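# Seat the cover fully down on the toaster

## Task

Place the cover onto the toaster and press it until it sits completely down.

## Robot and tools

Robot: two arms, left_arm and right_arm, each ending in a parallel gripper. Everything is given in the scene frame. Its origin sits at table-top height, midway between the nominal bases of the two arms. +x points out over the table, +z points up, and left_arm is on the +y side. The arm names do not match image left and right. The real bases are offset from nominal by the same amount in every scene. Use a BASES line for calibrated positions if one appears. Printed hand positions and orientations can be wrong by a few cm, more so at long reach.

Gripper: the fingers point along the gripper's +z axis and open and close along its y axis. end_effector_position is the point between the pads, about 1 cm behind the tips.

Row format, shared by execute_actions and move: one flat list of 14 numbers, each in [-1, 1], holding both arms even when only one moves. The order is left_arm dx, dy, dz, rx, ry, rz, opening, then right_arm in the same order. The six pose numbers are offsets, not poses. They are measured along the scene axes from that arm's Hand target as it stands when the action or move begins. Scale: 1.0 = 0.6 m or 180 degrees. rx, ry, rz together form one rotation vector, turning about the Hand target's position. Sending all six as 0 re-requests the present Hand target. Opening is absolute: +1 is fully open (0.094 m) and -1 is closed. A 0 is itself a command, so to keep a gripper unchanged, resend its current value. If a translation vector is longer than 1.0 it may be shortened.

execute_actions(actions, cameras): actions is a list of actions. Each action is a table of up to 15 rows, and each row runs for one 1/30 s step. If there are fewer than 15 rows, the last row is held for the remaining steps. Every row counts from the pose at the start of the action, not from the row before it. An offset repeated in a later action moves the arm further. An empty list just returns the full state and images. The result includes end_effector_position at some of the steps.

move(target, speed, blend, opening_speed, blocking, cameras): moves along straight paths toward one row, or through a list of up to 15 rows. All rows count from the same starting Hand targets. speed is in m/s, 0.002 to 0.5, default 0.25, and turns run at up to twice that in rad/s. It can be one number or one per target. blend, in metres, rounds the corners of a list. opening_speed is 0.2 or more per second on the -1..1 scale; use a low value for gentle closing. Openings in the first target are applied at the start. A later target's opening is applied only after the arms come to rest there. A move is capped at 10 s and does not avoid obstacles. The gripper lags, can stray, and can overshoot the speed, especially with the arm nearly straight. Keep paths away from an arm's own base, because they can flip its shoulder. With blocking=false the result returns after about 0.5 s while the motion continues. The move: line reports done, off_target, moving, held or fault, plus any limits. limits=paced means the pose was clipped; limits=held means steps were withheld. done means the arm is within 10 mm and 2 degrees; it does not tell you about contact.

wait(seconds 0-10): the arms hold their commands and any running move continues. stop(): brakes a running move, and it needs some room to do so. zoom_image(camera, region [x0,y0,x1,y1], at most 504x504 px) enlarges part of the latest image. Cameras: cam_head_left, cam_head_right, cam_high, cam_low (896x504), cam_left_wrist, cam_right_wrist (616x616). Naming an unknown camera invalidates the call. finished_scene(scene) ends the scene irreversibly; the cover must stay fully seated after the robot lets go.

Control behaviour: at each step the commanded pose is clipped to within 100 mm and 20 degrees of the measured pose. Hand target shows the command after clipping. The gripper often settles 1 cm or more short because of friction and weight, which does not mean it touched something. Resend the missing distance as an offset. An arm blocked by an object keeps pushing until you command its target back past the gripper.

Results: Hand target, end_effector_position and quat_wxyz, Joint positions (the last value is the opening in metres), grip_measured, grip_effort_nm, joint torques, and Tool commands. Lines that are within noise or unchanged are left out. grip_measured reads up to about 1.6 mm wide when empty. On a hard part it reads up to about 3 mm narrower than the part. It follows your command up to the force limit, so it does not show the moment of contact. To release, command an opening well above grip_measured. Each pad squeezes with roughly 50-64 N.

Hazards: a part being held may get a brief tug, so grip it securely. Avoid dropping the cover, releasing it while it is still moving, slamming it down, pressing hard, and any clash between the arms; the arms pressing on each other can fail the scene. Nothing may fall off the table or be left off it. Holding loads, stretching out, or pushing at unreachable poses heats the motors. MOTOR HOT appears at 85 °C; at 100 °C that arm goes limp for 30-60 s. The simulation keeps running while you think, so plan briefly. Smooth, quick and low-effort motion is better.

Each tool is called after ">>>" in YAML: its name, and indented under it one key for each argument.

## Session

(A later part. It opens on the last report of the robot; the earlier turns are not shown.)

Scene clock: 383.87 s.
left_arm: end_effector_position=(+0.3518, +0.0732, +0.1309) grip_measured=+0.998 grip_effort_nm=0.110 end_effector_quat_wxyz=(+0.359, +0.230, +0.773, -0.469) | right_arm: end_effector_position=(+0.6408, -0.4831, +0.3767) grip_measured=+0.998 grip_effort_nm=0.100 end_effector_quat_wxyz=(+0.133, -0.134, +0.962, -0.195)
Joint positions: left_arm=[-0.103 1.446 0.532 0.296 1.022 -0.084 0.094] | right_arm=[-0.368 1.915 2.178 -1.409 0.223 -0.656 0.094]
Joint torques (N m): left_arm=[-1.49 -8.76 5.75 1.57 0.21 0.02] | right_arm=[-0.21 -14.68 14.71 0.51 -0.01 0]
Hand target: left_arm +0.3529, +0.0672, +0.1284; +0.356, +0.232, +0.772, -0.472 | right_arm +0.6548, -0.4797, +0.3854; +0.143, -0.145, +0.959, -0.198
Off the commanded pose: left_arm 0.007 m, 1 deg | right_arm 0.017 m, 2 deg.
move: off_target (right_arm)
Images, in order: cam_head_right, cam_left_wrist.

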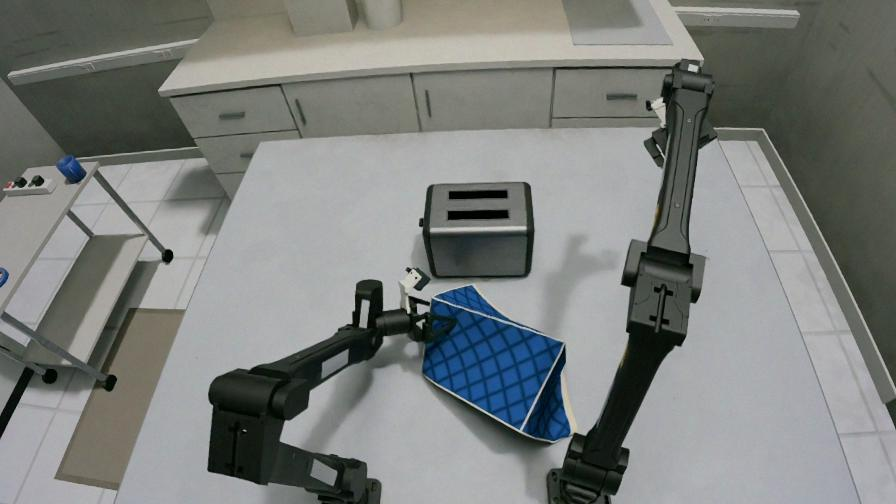

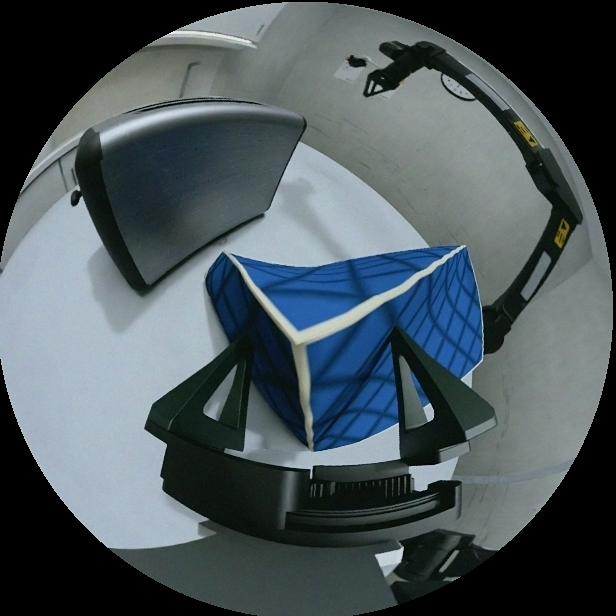

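>>> move:
  target: [0,0,0,0,0,0,-1,0,0,0,0,0,0,1]
  opening_speed: 0.5
  cameras: ["cam_left_wrist","cam_head_right"]

Scene clock: 390.60 s.
left_arm: end_effector_position=(+0.3521, +0.0732, +0.1311) grip_measured=-0.920 grip_effort_nm=-0.984 end_effector_quat_wxyz=(+0.360, +0.230, +0.773, -0.469) | right_arm: end_effector_position=(+0.6408, -0.4831, +0.3767) grip_measured=+0.998 grip_effort_nm=0.115 end_effector_quat_wxyz=(+0.133, -0.134, +0.962, -0.195)
Joint positions: left_arm=[-0.103 1.446 0.532 0.299 1.022 -0.086 0.004] | right_arm=[-0.368 1.915 2.178 -1.409 0.223 -0.656 0.094]
Joint torques (N m): left_arm=[-1.26 -8.35 5.7 1.59 0.26 -0.01] | right_arm=[-0.15 -14.74 14.72 0.53 -0.02 -0.01]
Hand target: left_arm +0.3529, +0.0672, +0.1285; +0.356, +0.232, +0.772, -0.472 | right_arm +0.6548, -0.4797, +0.3854; +0.143, -0.145, +0.959, -0.198
Off the commanded pose: left_arm 0.007 m, 1 deg | right_arm 0.017 m, 2 deg.
move: off_target (right_arm)
Images, in order: cam_head_right, cam_left_wrist.

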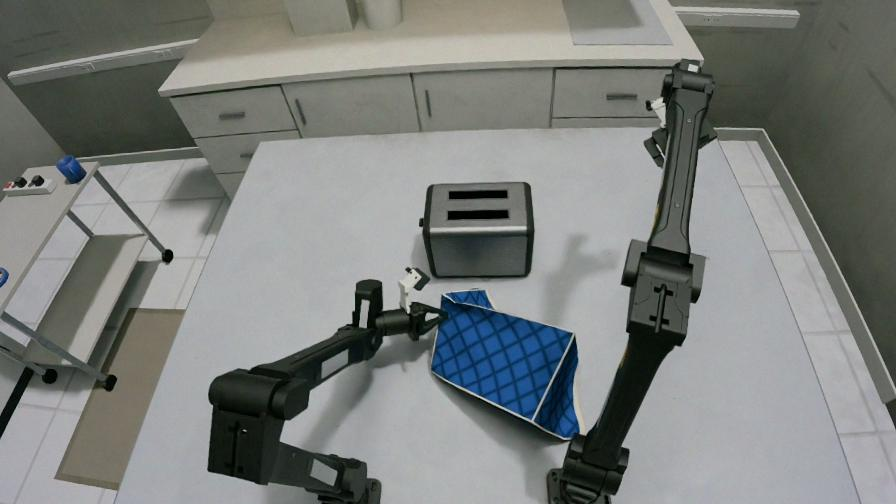

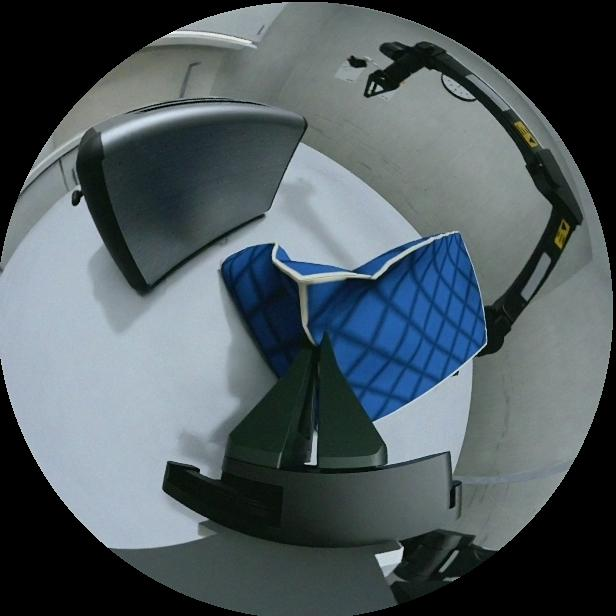

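>>> move:
  target:
    - [0,0.1,0.1,0.03,0.08,0.03,-1,0,0,0,0,0,0,1]
    - [0.05,0.25,0.24,0.085,0.24,0.12,-1,0,0,0,0,0,0,1]
  speed: 0.12
  blend: 0.02

Scene clock: 399.23 s.
left_arm: end_effector_position=(+0.3675, +0.2086, +0.2564) grip_measured=-0.923 grip_effort_nm=-1.038 end_effector_quat_wxyz=(+0.083, -0.050, +0.932, -0.349) | right_arm: end_effector_position=(+0.6408, -0.4831, +0.3767) grip_measured=+0.998 grip_effort_nm=0.105 end_effector_quat_wxyz=(+0.133, -0.134, +0.962, -0.195)
Joint positions: left_arm=[0.153 1.327 1.142 -1.271 0.726 0.007 0.004] | right_arm=[-0.368 1.915 2.178 -1.409 0.223 -0.656 0.094]
Joint torques (N m): left_arm=[1.14 -9.82 11.02 -0.17 0.36 -0.01] | right_arm=[-0.21 -14.62 14.71 0.55 -0.02 0]
Hand target: left_arm +0.3829, +0.2172, +0.2725; +0.097, -0.057, +0.931, -0.347 | right_arm +0.6548, -0.4797, +0.3854; +0.143, -0.145, +0.959, -0.198
Off the commanded pose: left_arm 0.024 m, 2 deg | right_arm 0.017 m, 2 deg.
move: off_target (left_arm, right_arm)

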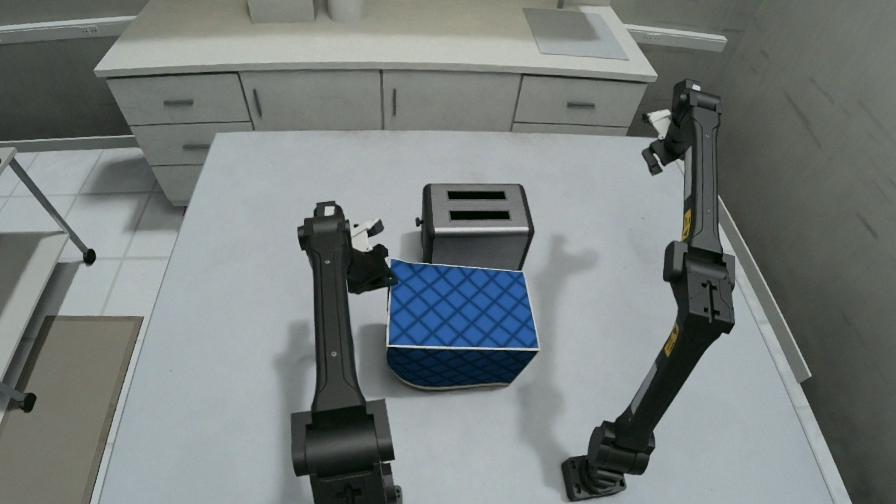

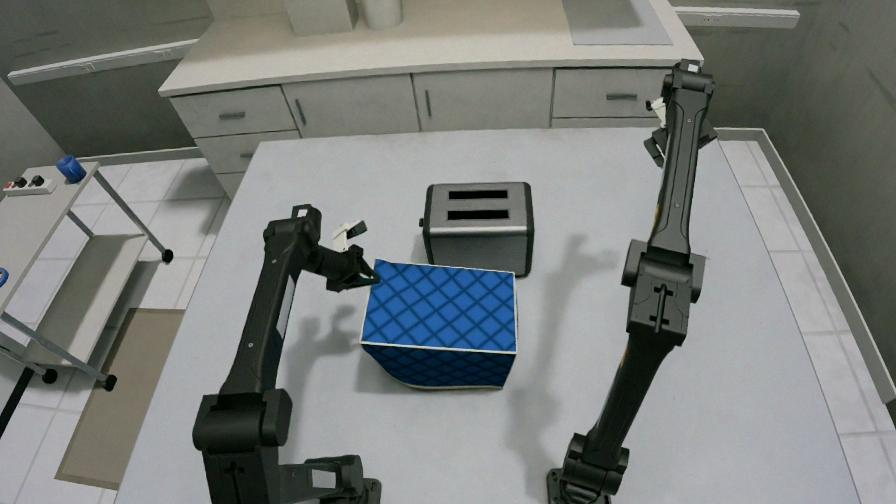

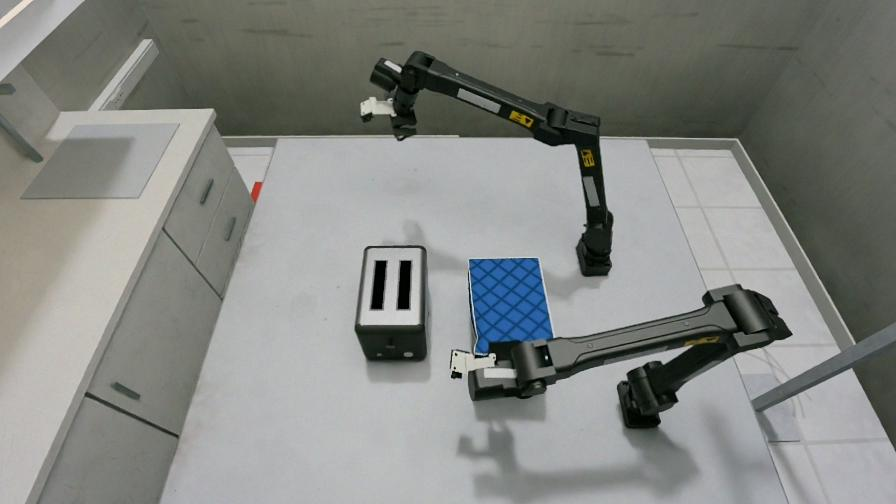

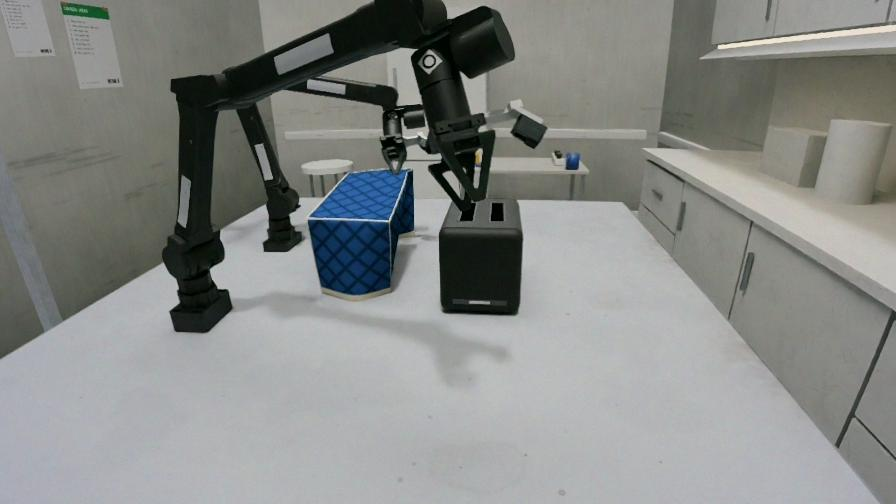

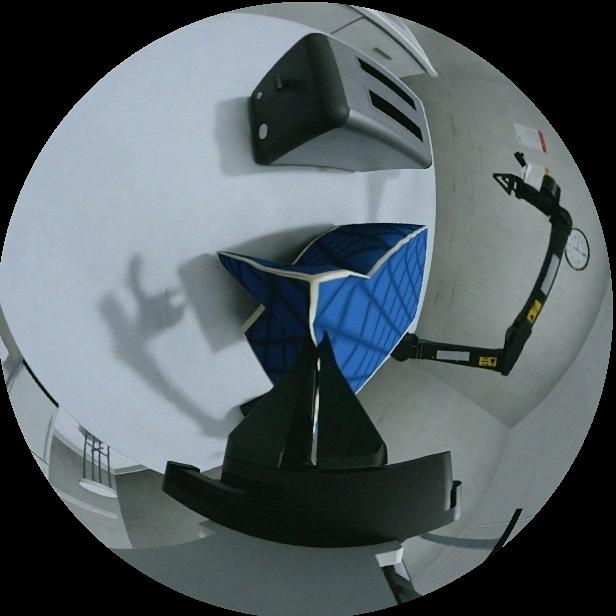

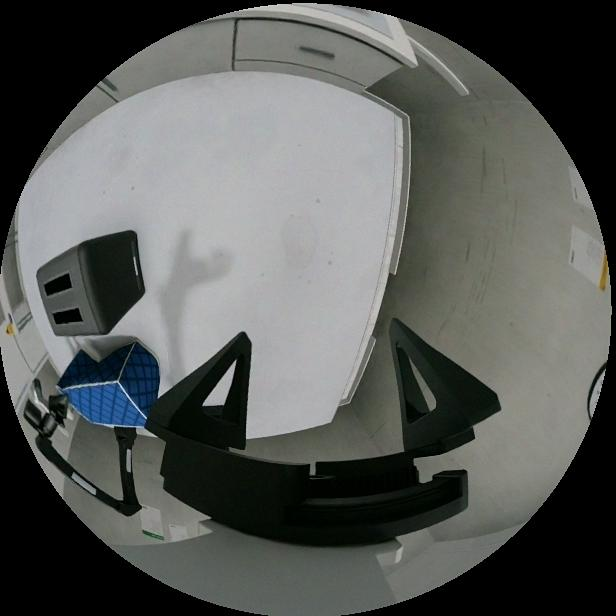

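>>> move:
  target:
    - [0,0.02,-0.03,0,0,0,-1,-0.25,0.1,0,0.376,0.029,0.0125,1]
    - [0,0.02,-0.05,0,0,0,-1,-0.525,0.45,-0.17,0.376,0.029,0.0125,1]
  speed: 0.2
  blend: 0.05

Scene clock: 412.97 s.
left_arm: end_effector_position=(+0.3767, +0.2219, +0.2454) grip_measured=-0.923 grip_effort_nm=-1.028 end_effector_quat_wxyz=(+0.091, -0.054, +0.932, -0.347) | right_arm: end_effector_position=(+0.3428, -0.2144, +0.2831) grip_measured=+0.998 grip_effort_nm=0.115 end_effector_quat_wxyz=(+0.162, -0.066, +0.909, +0.378)
Joint positions: left_arm=[0.182 1.354 1.138 -1.24 0.726 0.028 0.004] | right_arm=[-0.399 1.179 0.997 -1.424 -0.847 -0.524 0.094]
Joint torques (N m): left_arm=[1.08 -10.4 7.71 0.57 0.54 0.2] | right_arm=[-0.03 -6.71 7.8 0.38 -0.58 0.22]
Hand target: left_arm +0.3829, +0.2291, +0.2425; +0.097, -0.057, +0.931, -0.347 | right_arm +0.3399, -0.2096, +0.2834; +0.162, -0.067, +0.909, +0.378
Off the commanded pose: left_arm 0.010 m, 1 deg | right_arm 0.006 m, 0 deg.
move: done

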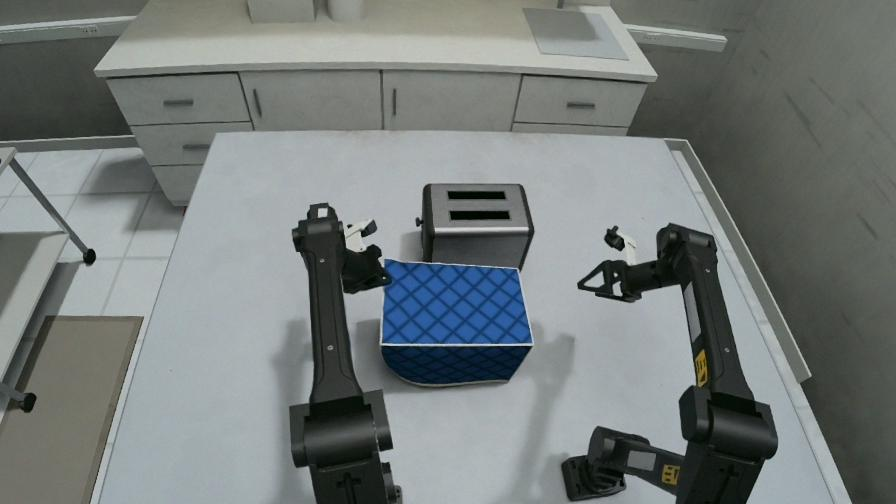

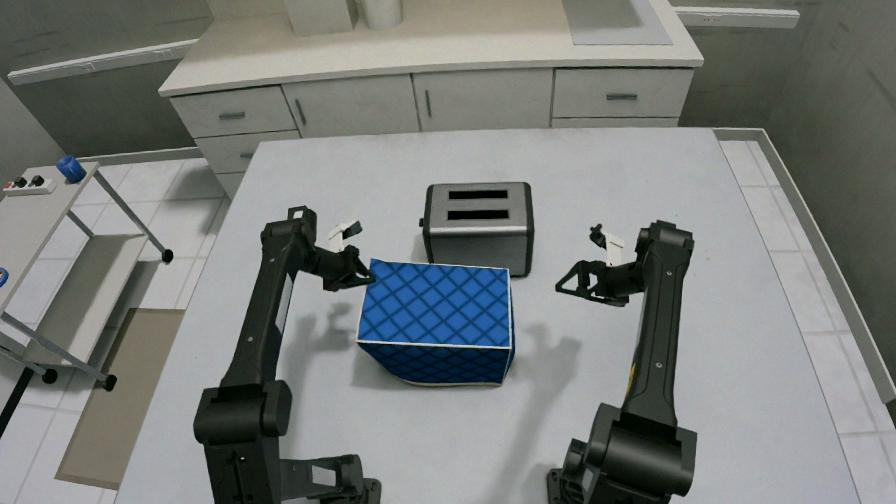

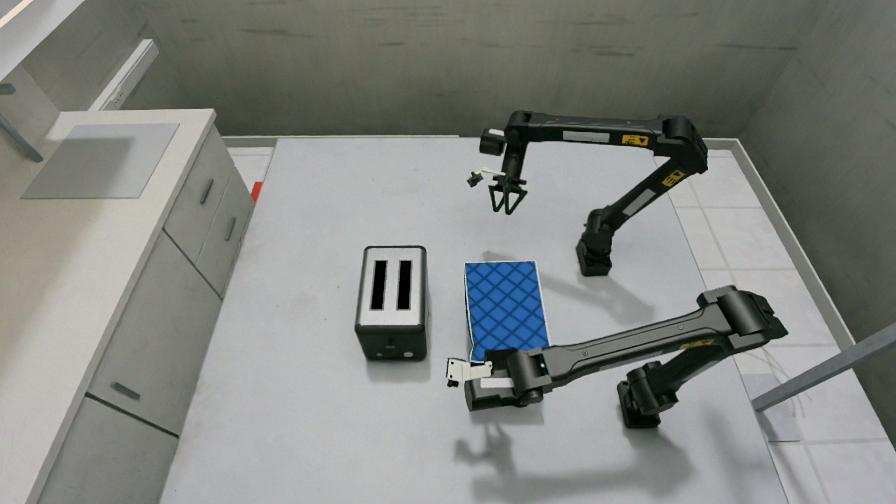

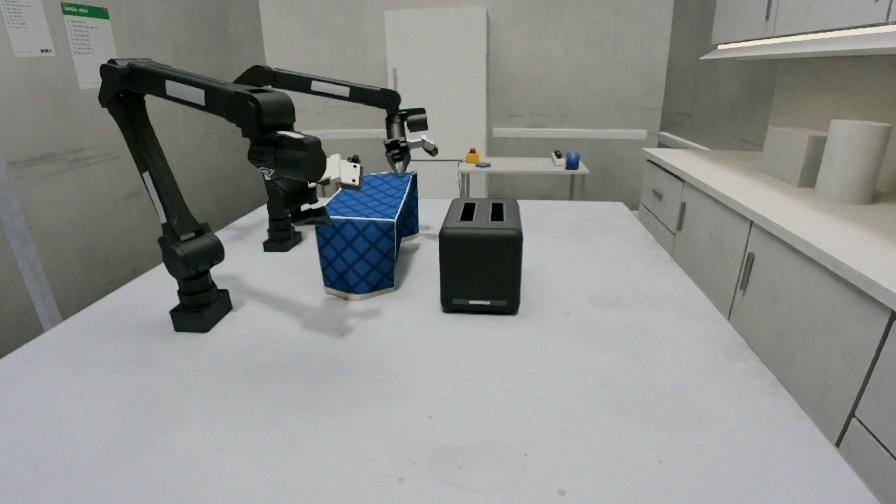

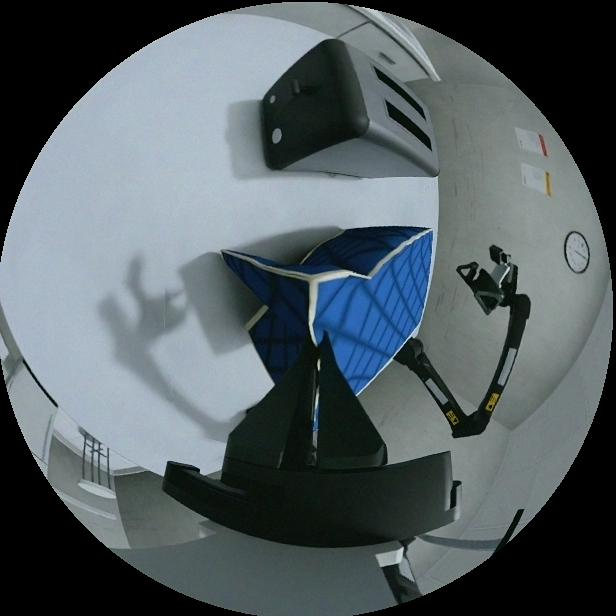

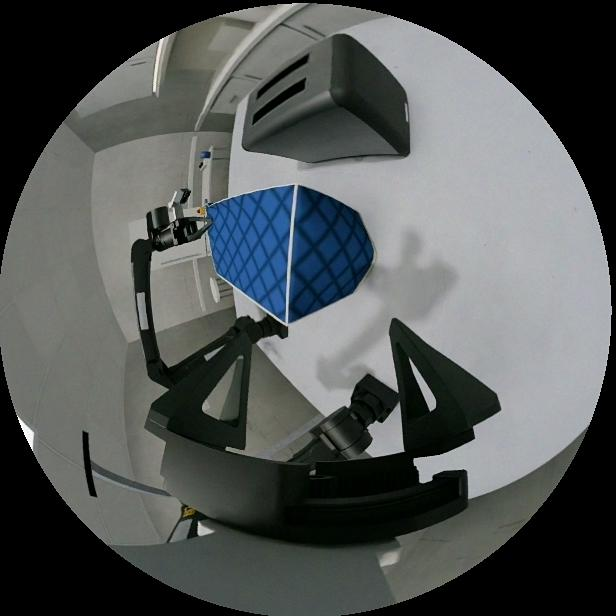

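>>> move:
  target:
    - [0,0,0,0,0,0,-1,0.02,0.12,-0.06,0,0,0,1]
    - [0,0,0,0,0,0,-1,0.033,0.197,-0.138,0,0,0,1]
  speed: 0.12
  blend: 0.02
  cameras: ["cam_right_wrist","cam_head_left"]

Scene clock: 419.80 s.
left_arm: end_effector_position=(+0.3767, +0.2219, +0.2454) grip_measured=-0.923 grip_effort_nm=-1.023 end_effector_quat_wxyz=(+0.091, -0.054, +0.932, -0.347) | right_arm: end_effector_position=(+0.3616, -0.0948, +0.2100) grip_measured=+0.998 grip_effort_nm=0.115 end_effector_quat_wxyz=(+0.173, -0.072, +0.907, +0.377)
Joint positions: left_arm=[0.182 1.354 1.138 -1.24 0.726 0.028 0.004] | right_arm=[-0.009 1.143 0.751 -0.776 -0.778 0.036 0.094]
Joint torques (N m): left_arm=[0.97 -9.99 7.69 0.62 0.54 0.2] | right_arm=[-0.03 -4.07 7.95 1.11 -0.3 0.22]
Hand target: left_arm +0.3829, +0.2291, +0.2425; +0.097, -0.057, +0.931, -0.347 | right_arm +0.3598, -0.0914, +0.2007; +0.162, -0.067, +0.909, +0.378
Off the commanded pose: left_arm 0.010 m, 1 deg | right_arm 0.010 m, 1 deg.
move: done
Images, in order: cam_head_left, cam_right_wrist.

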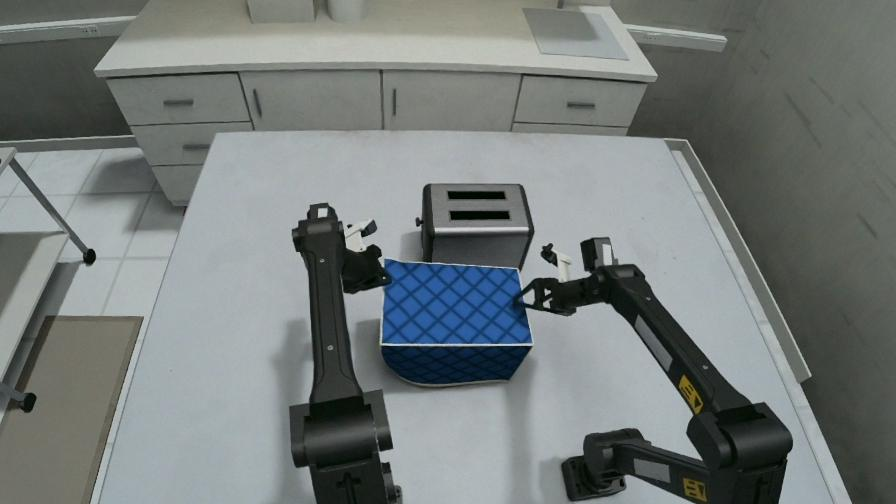

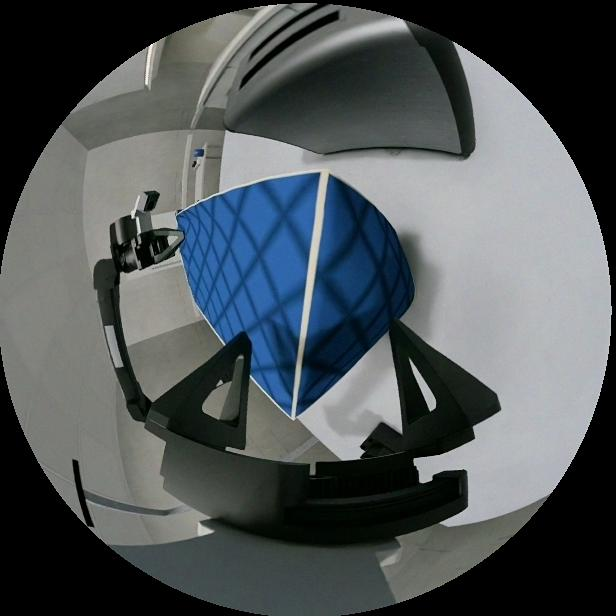

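>>> move:
  target:
    - [0,0,0,0,0,0,-1,0,0.015,-0.018,0,0,0,1]
    - [0,0,0,0,0,0,-1,0,0.015,-0.018,0,0,0,-1]
  speed: 0.08
  opening_speed: 0.6
  cameras: ["cam_right_wrist","cam_head_left"]

Scene clock: 428.83 s.
left_arm: end_effector_position=(+0.3749, +0.2206, +0.2429) grip_measured=-0.923 grip_effort_nm=-1.023 end_effector_quat_wxyz=(+0.088, -0.055, +0.931, -0.351) | right_arm: end_effector_position=(+0.3611, -0.0812, +0.2014) grip_measured=-0.953 grip_effort_nm=-0.999 end_effector_quat_wxyz=(+0.171, -0.069, +0.905, +0.384)
Joint positions: left_arm=[0.182 1.355 1.131 -1.24 0.734 0.028 0.004] | right_arm=[0.03 1.152 0.726 -0.706 -0.774 0.097 0.002]
Joint torques (N m): left_arm=[1.2 -10.34 8.09 0.51 0.26 0.23] | right_arm=[-0.97 -4.07 7.91 0.92 0.02 -0.04]
Hand target: left_arm +0.3829, +0.2291, +0.2425; +0.097, -0.057, +0.931, -0.347 | right_arm +0.3597, -0.0824, +0.1899; +0.162, -0.067, +0.909, +0.378
Off the commanded pose: left_arm 0.012 m, 1 deg | right_arm 0.012 m, 1 deg.
move: off_target (left_arm, right_arm); target 2's new opening was sent with right_arm's hand 0.011 m and 2 deg from that target
Images, in order: cam_head_left, cam_right_wrist.

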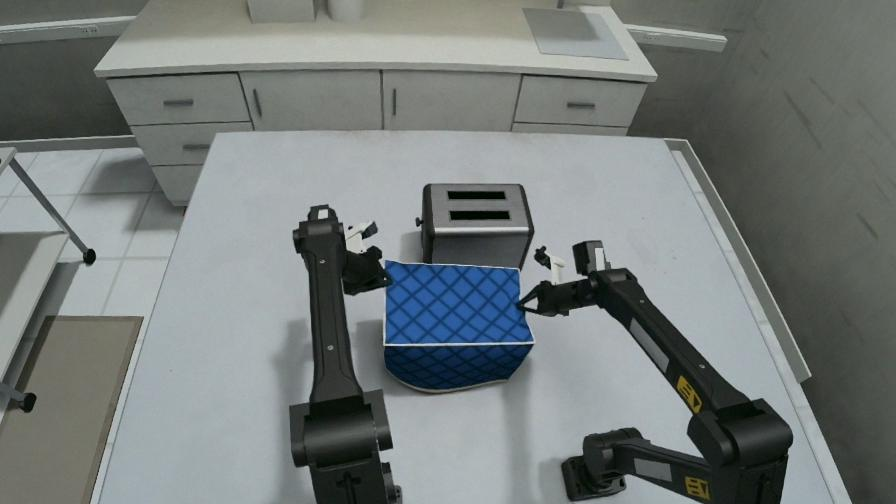

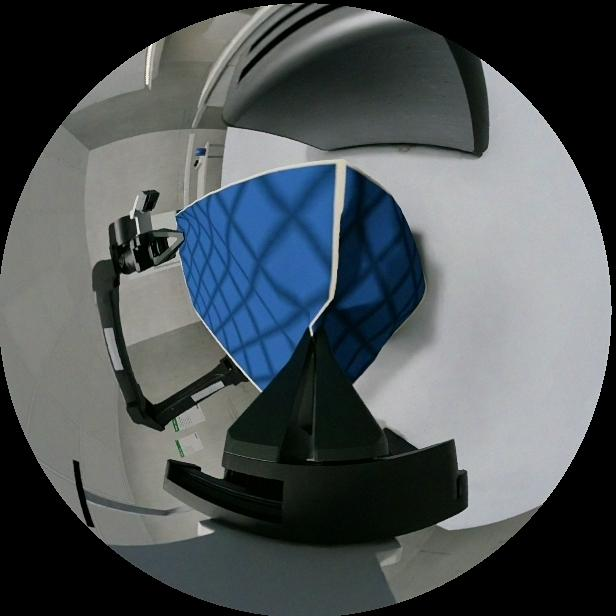

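>>> move:
  target:
    - [0,0.0,0.06,0,0,0,-1,0,-0.02,0.12,0,0,0,-1]
    - [0,-0.06,0.15,0.316,0,0,-1,0,-0.18,0.23,-0.316,0,0,-1]
  speed: 0.12
  blend: 0.03

Scene clock: 438.47 s.
left_arm: end_effector_position=(+0.3681, +0.1488, +0.3151) grip_measured=-0.923 grip_effort_nm=-1.023 end_effector_quat_wxyz=(+0.105, +0.028, +0.990, +0.094) | right_arm: end_effector_position=(+0.3587, -0.1528, +0.3173) grip_measured=-0.958 grip_effort_nm=-1.033 end_effector_quat_wxyz=(+0.127, -0.140, +0.981, -0.047)
Joint positions: left_arm=[-0.368 1.355 1.42 -1.497 -0.246 -0.289 0.004] | right_arm=[0.227 1.117 1.172 -1.383 0.124 -0.034 0.002]
Joint torques (N m): left_arm=[5.07 -11.05 10.22 -1.01 -3.42 0.15] | right_arm=[-5.19 -5.19 12.16 -1.44 3.53 -0.48]
Hand target: left_arm +0.3829, +0.1930, +0.3324; +0.112, -0.004, +0.984, +0.138 | right_arm +0.3597, -0.1904, +0.3279; +0.111, -0.136, +0.979, -0.101
Off the commanded pose: left_arm 0.050 m, 6 deg | right_arm 0.039 m, 6 deg.
move: off_target (left_arm, right_arm)

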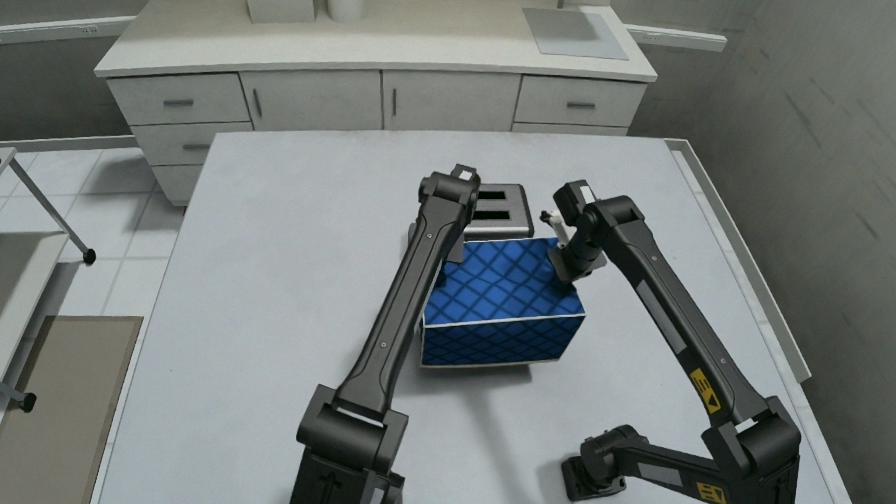

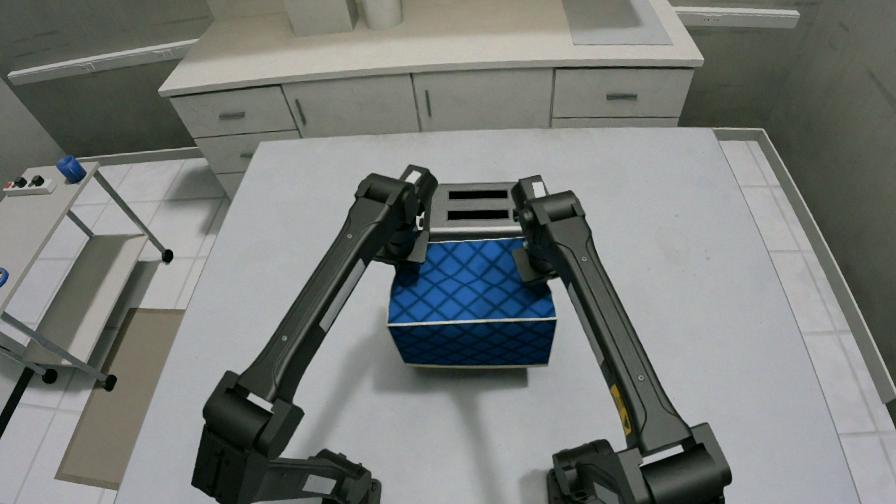

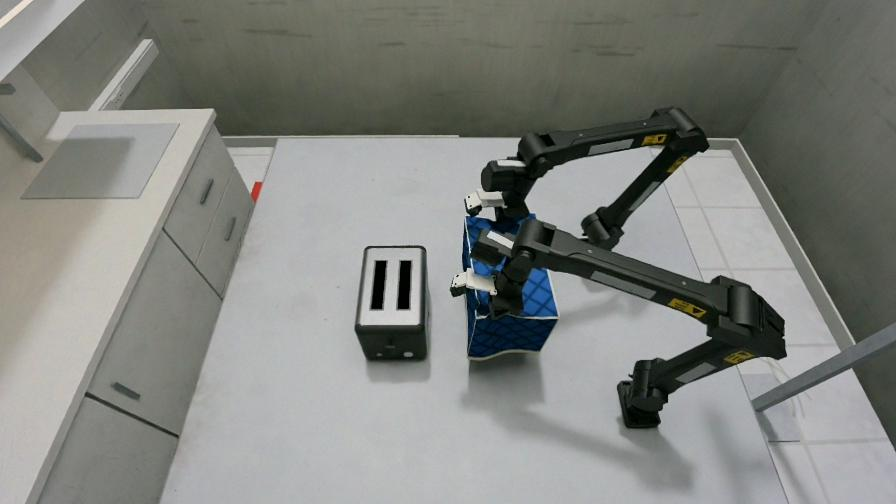

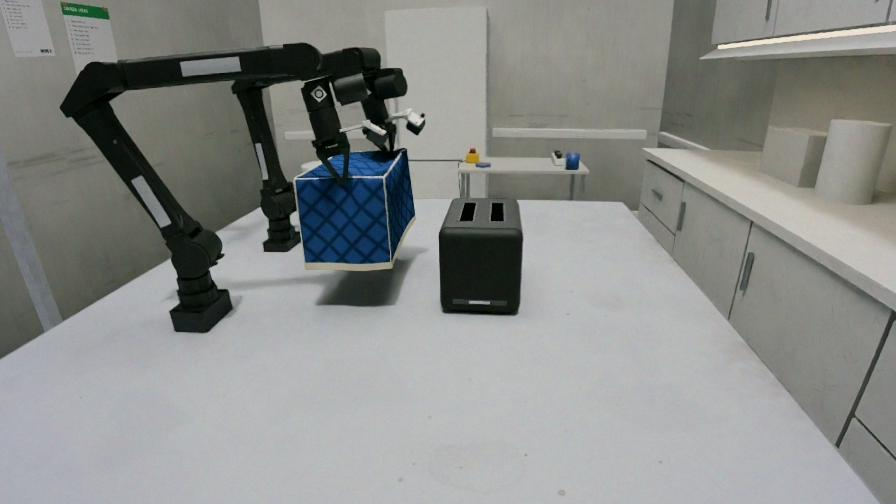

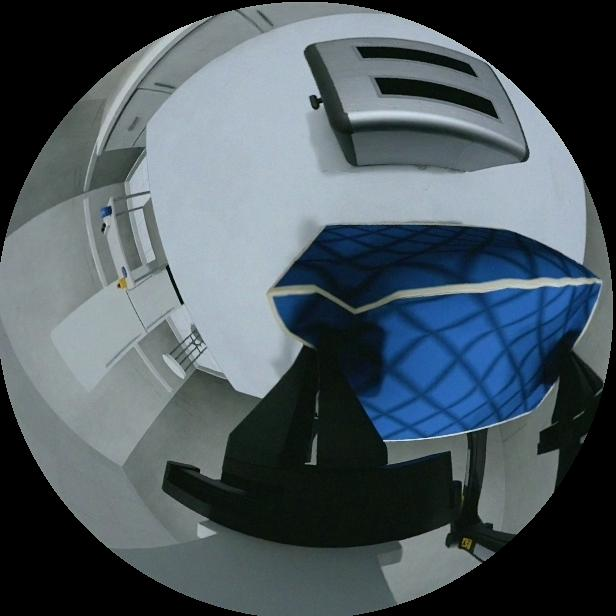

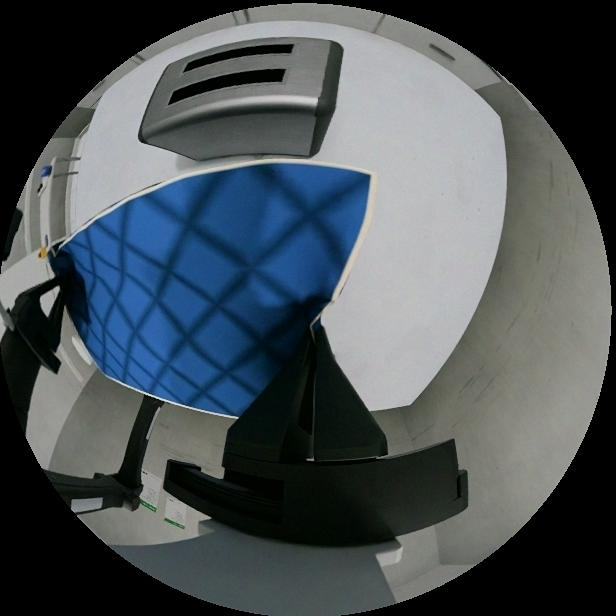

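>>> move:
  target:
    - [0.05,-0.02,0.225,0,0,0,-1,0.08,-0.03,0.235,0,0,0,-1]
    - [0.42,-0.02,0.24,0,0,0,-1,0.46,-0.045,0.26,0,0,0,-1]
  speed: 0.1
  blend: 0.02

>>> zoom_image:
  camera: "cam_low"
  region: [410, 80, 570, 260]

>>> zoom_image:
  camera: "cam_high"
  region: [320, 140, 480, 380]

Scene clock: 449.13 s.
left_arm: end_effector_position=(+0.6232, +0.1282, +0.4647) grip_measured=-0.923 grip_effort_nm=-1.028 end_effector_quat_wxyz=(+0.269, +0.034, +0.959, +0.089) | right_arm: end_effector_position=(+0.6262, -0.1717, +0.4676) grip_measured=-0.958 grip_effort_nm=-1.038 end_effector_quat_wxyz=(+0.195, -0.156, +0.965, -0.080)
Joint positions: left_arm=[-0.272 2.014 2.618 -1.672 -0.288 -0.122 0.004] | right_arm=[0.089 1.841 2.336 -1.665 0.144 -0.224 0.002]
Joint torques (N m): left_arm=[5.19 -20.66 9.92 0.06 -1.43 0.43] | right_arm=[-6.12 -13.86 13.86 0.35 1.49 -0.27]
Hand target: left_arm +0.6349, +0.1812, +0.4765; +0.112, -0.004, +0.984, +0.139 | right_arm +0.6356, -0.2174, +0.4841; +0.111, -0.136, +0.979, -0.100
Off the commanded pose: left_arm 0.055 m, 20 deg | right_arm 0.049 m, 10 deg.
joint sent to its limit (left arm) — joint 4 (wrist pitch), lower limit. The joint targets are off in position and orientation.
joint sent to its limit (right arm) — joint 4 (wrist pitch), lower limit. The joint targets are off in position and orientation.
move: off_target (left_arm, right_arm)

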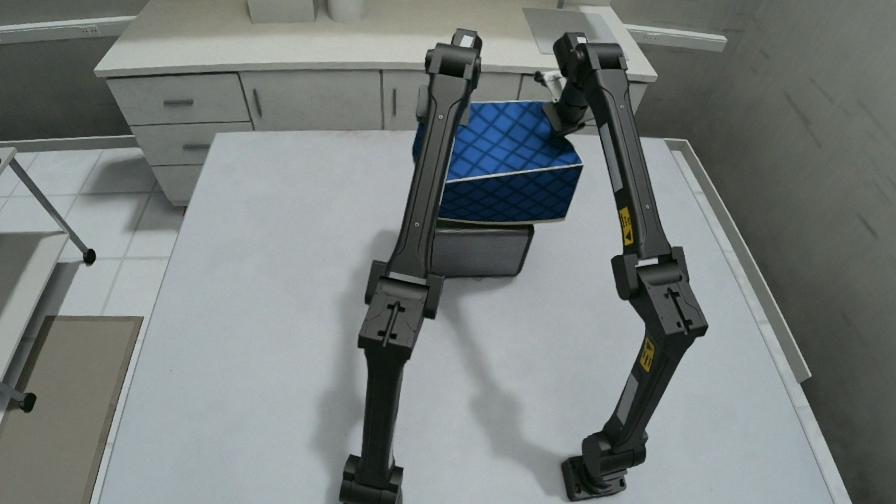

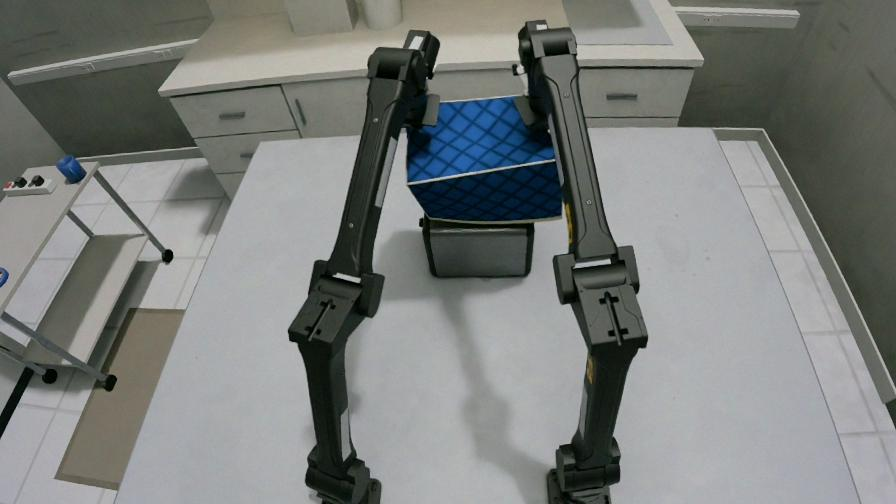

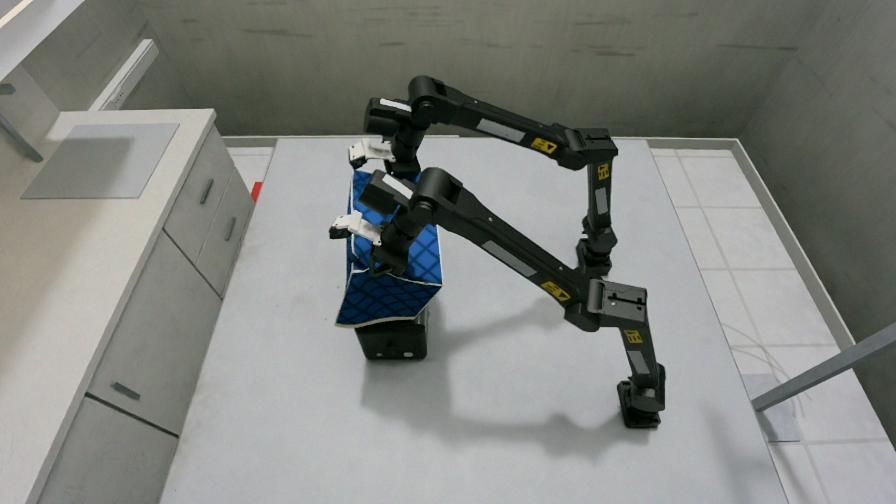

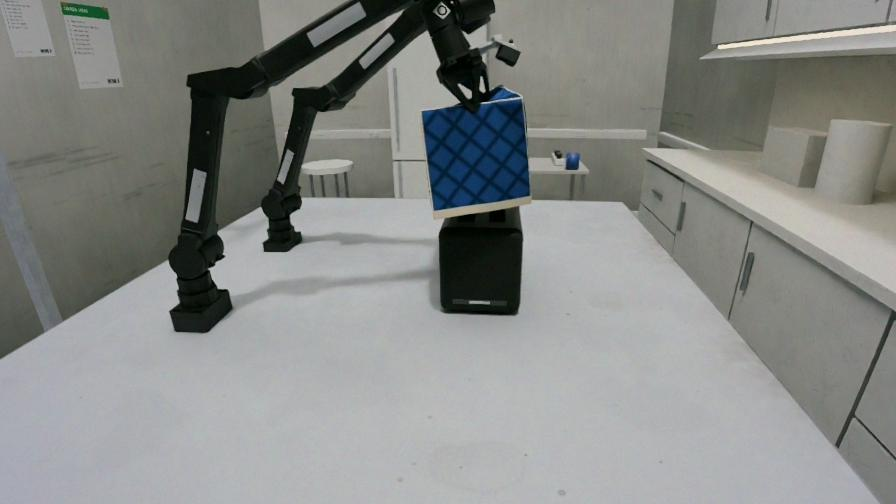

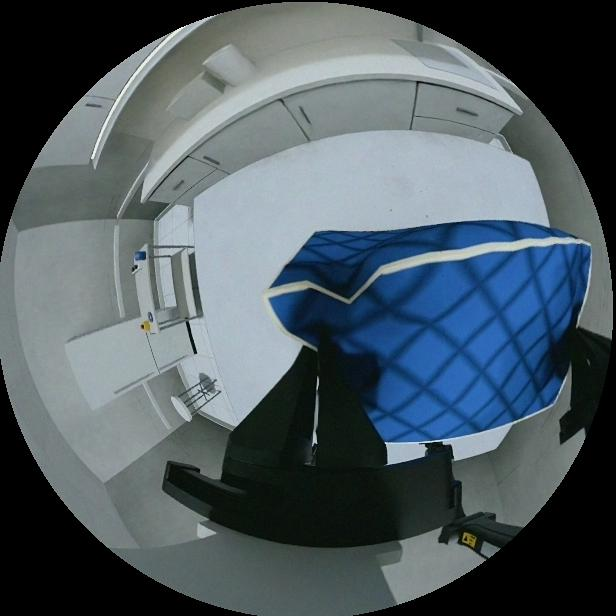

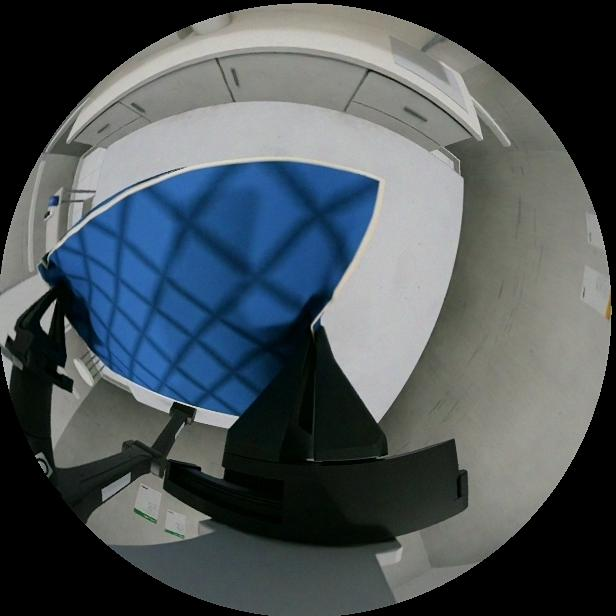

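Scaled by 2.800.

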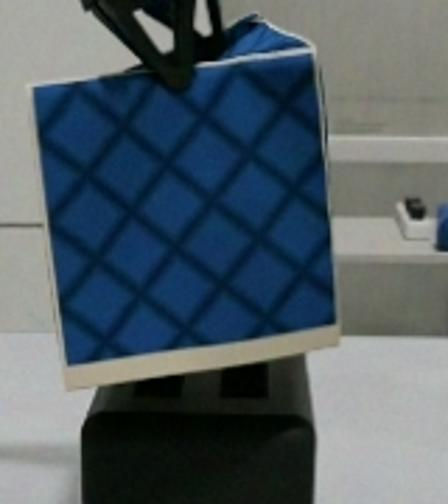

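Scaled by 2.100.

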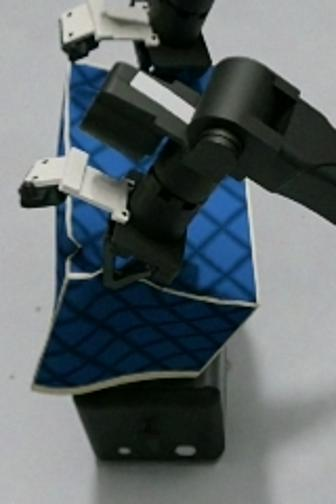

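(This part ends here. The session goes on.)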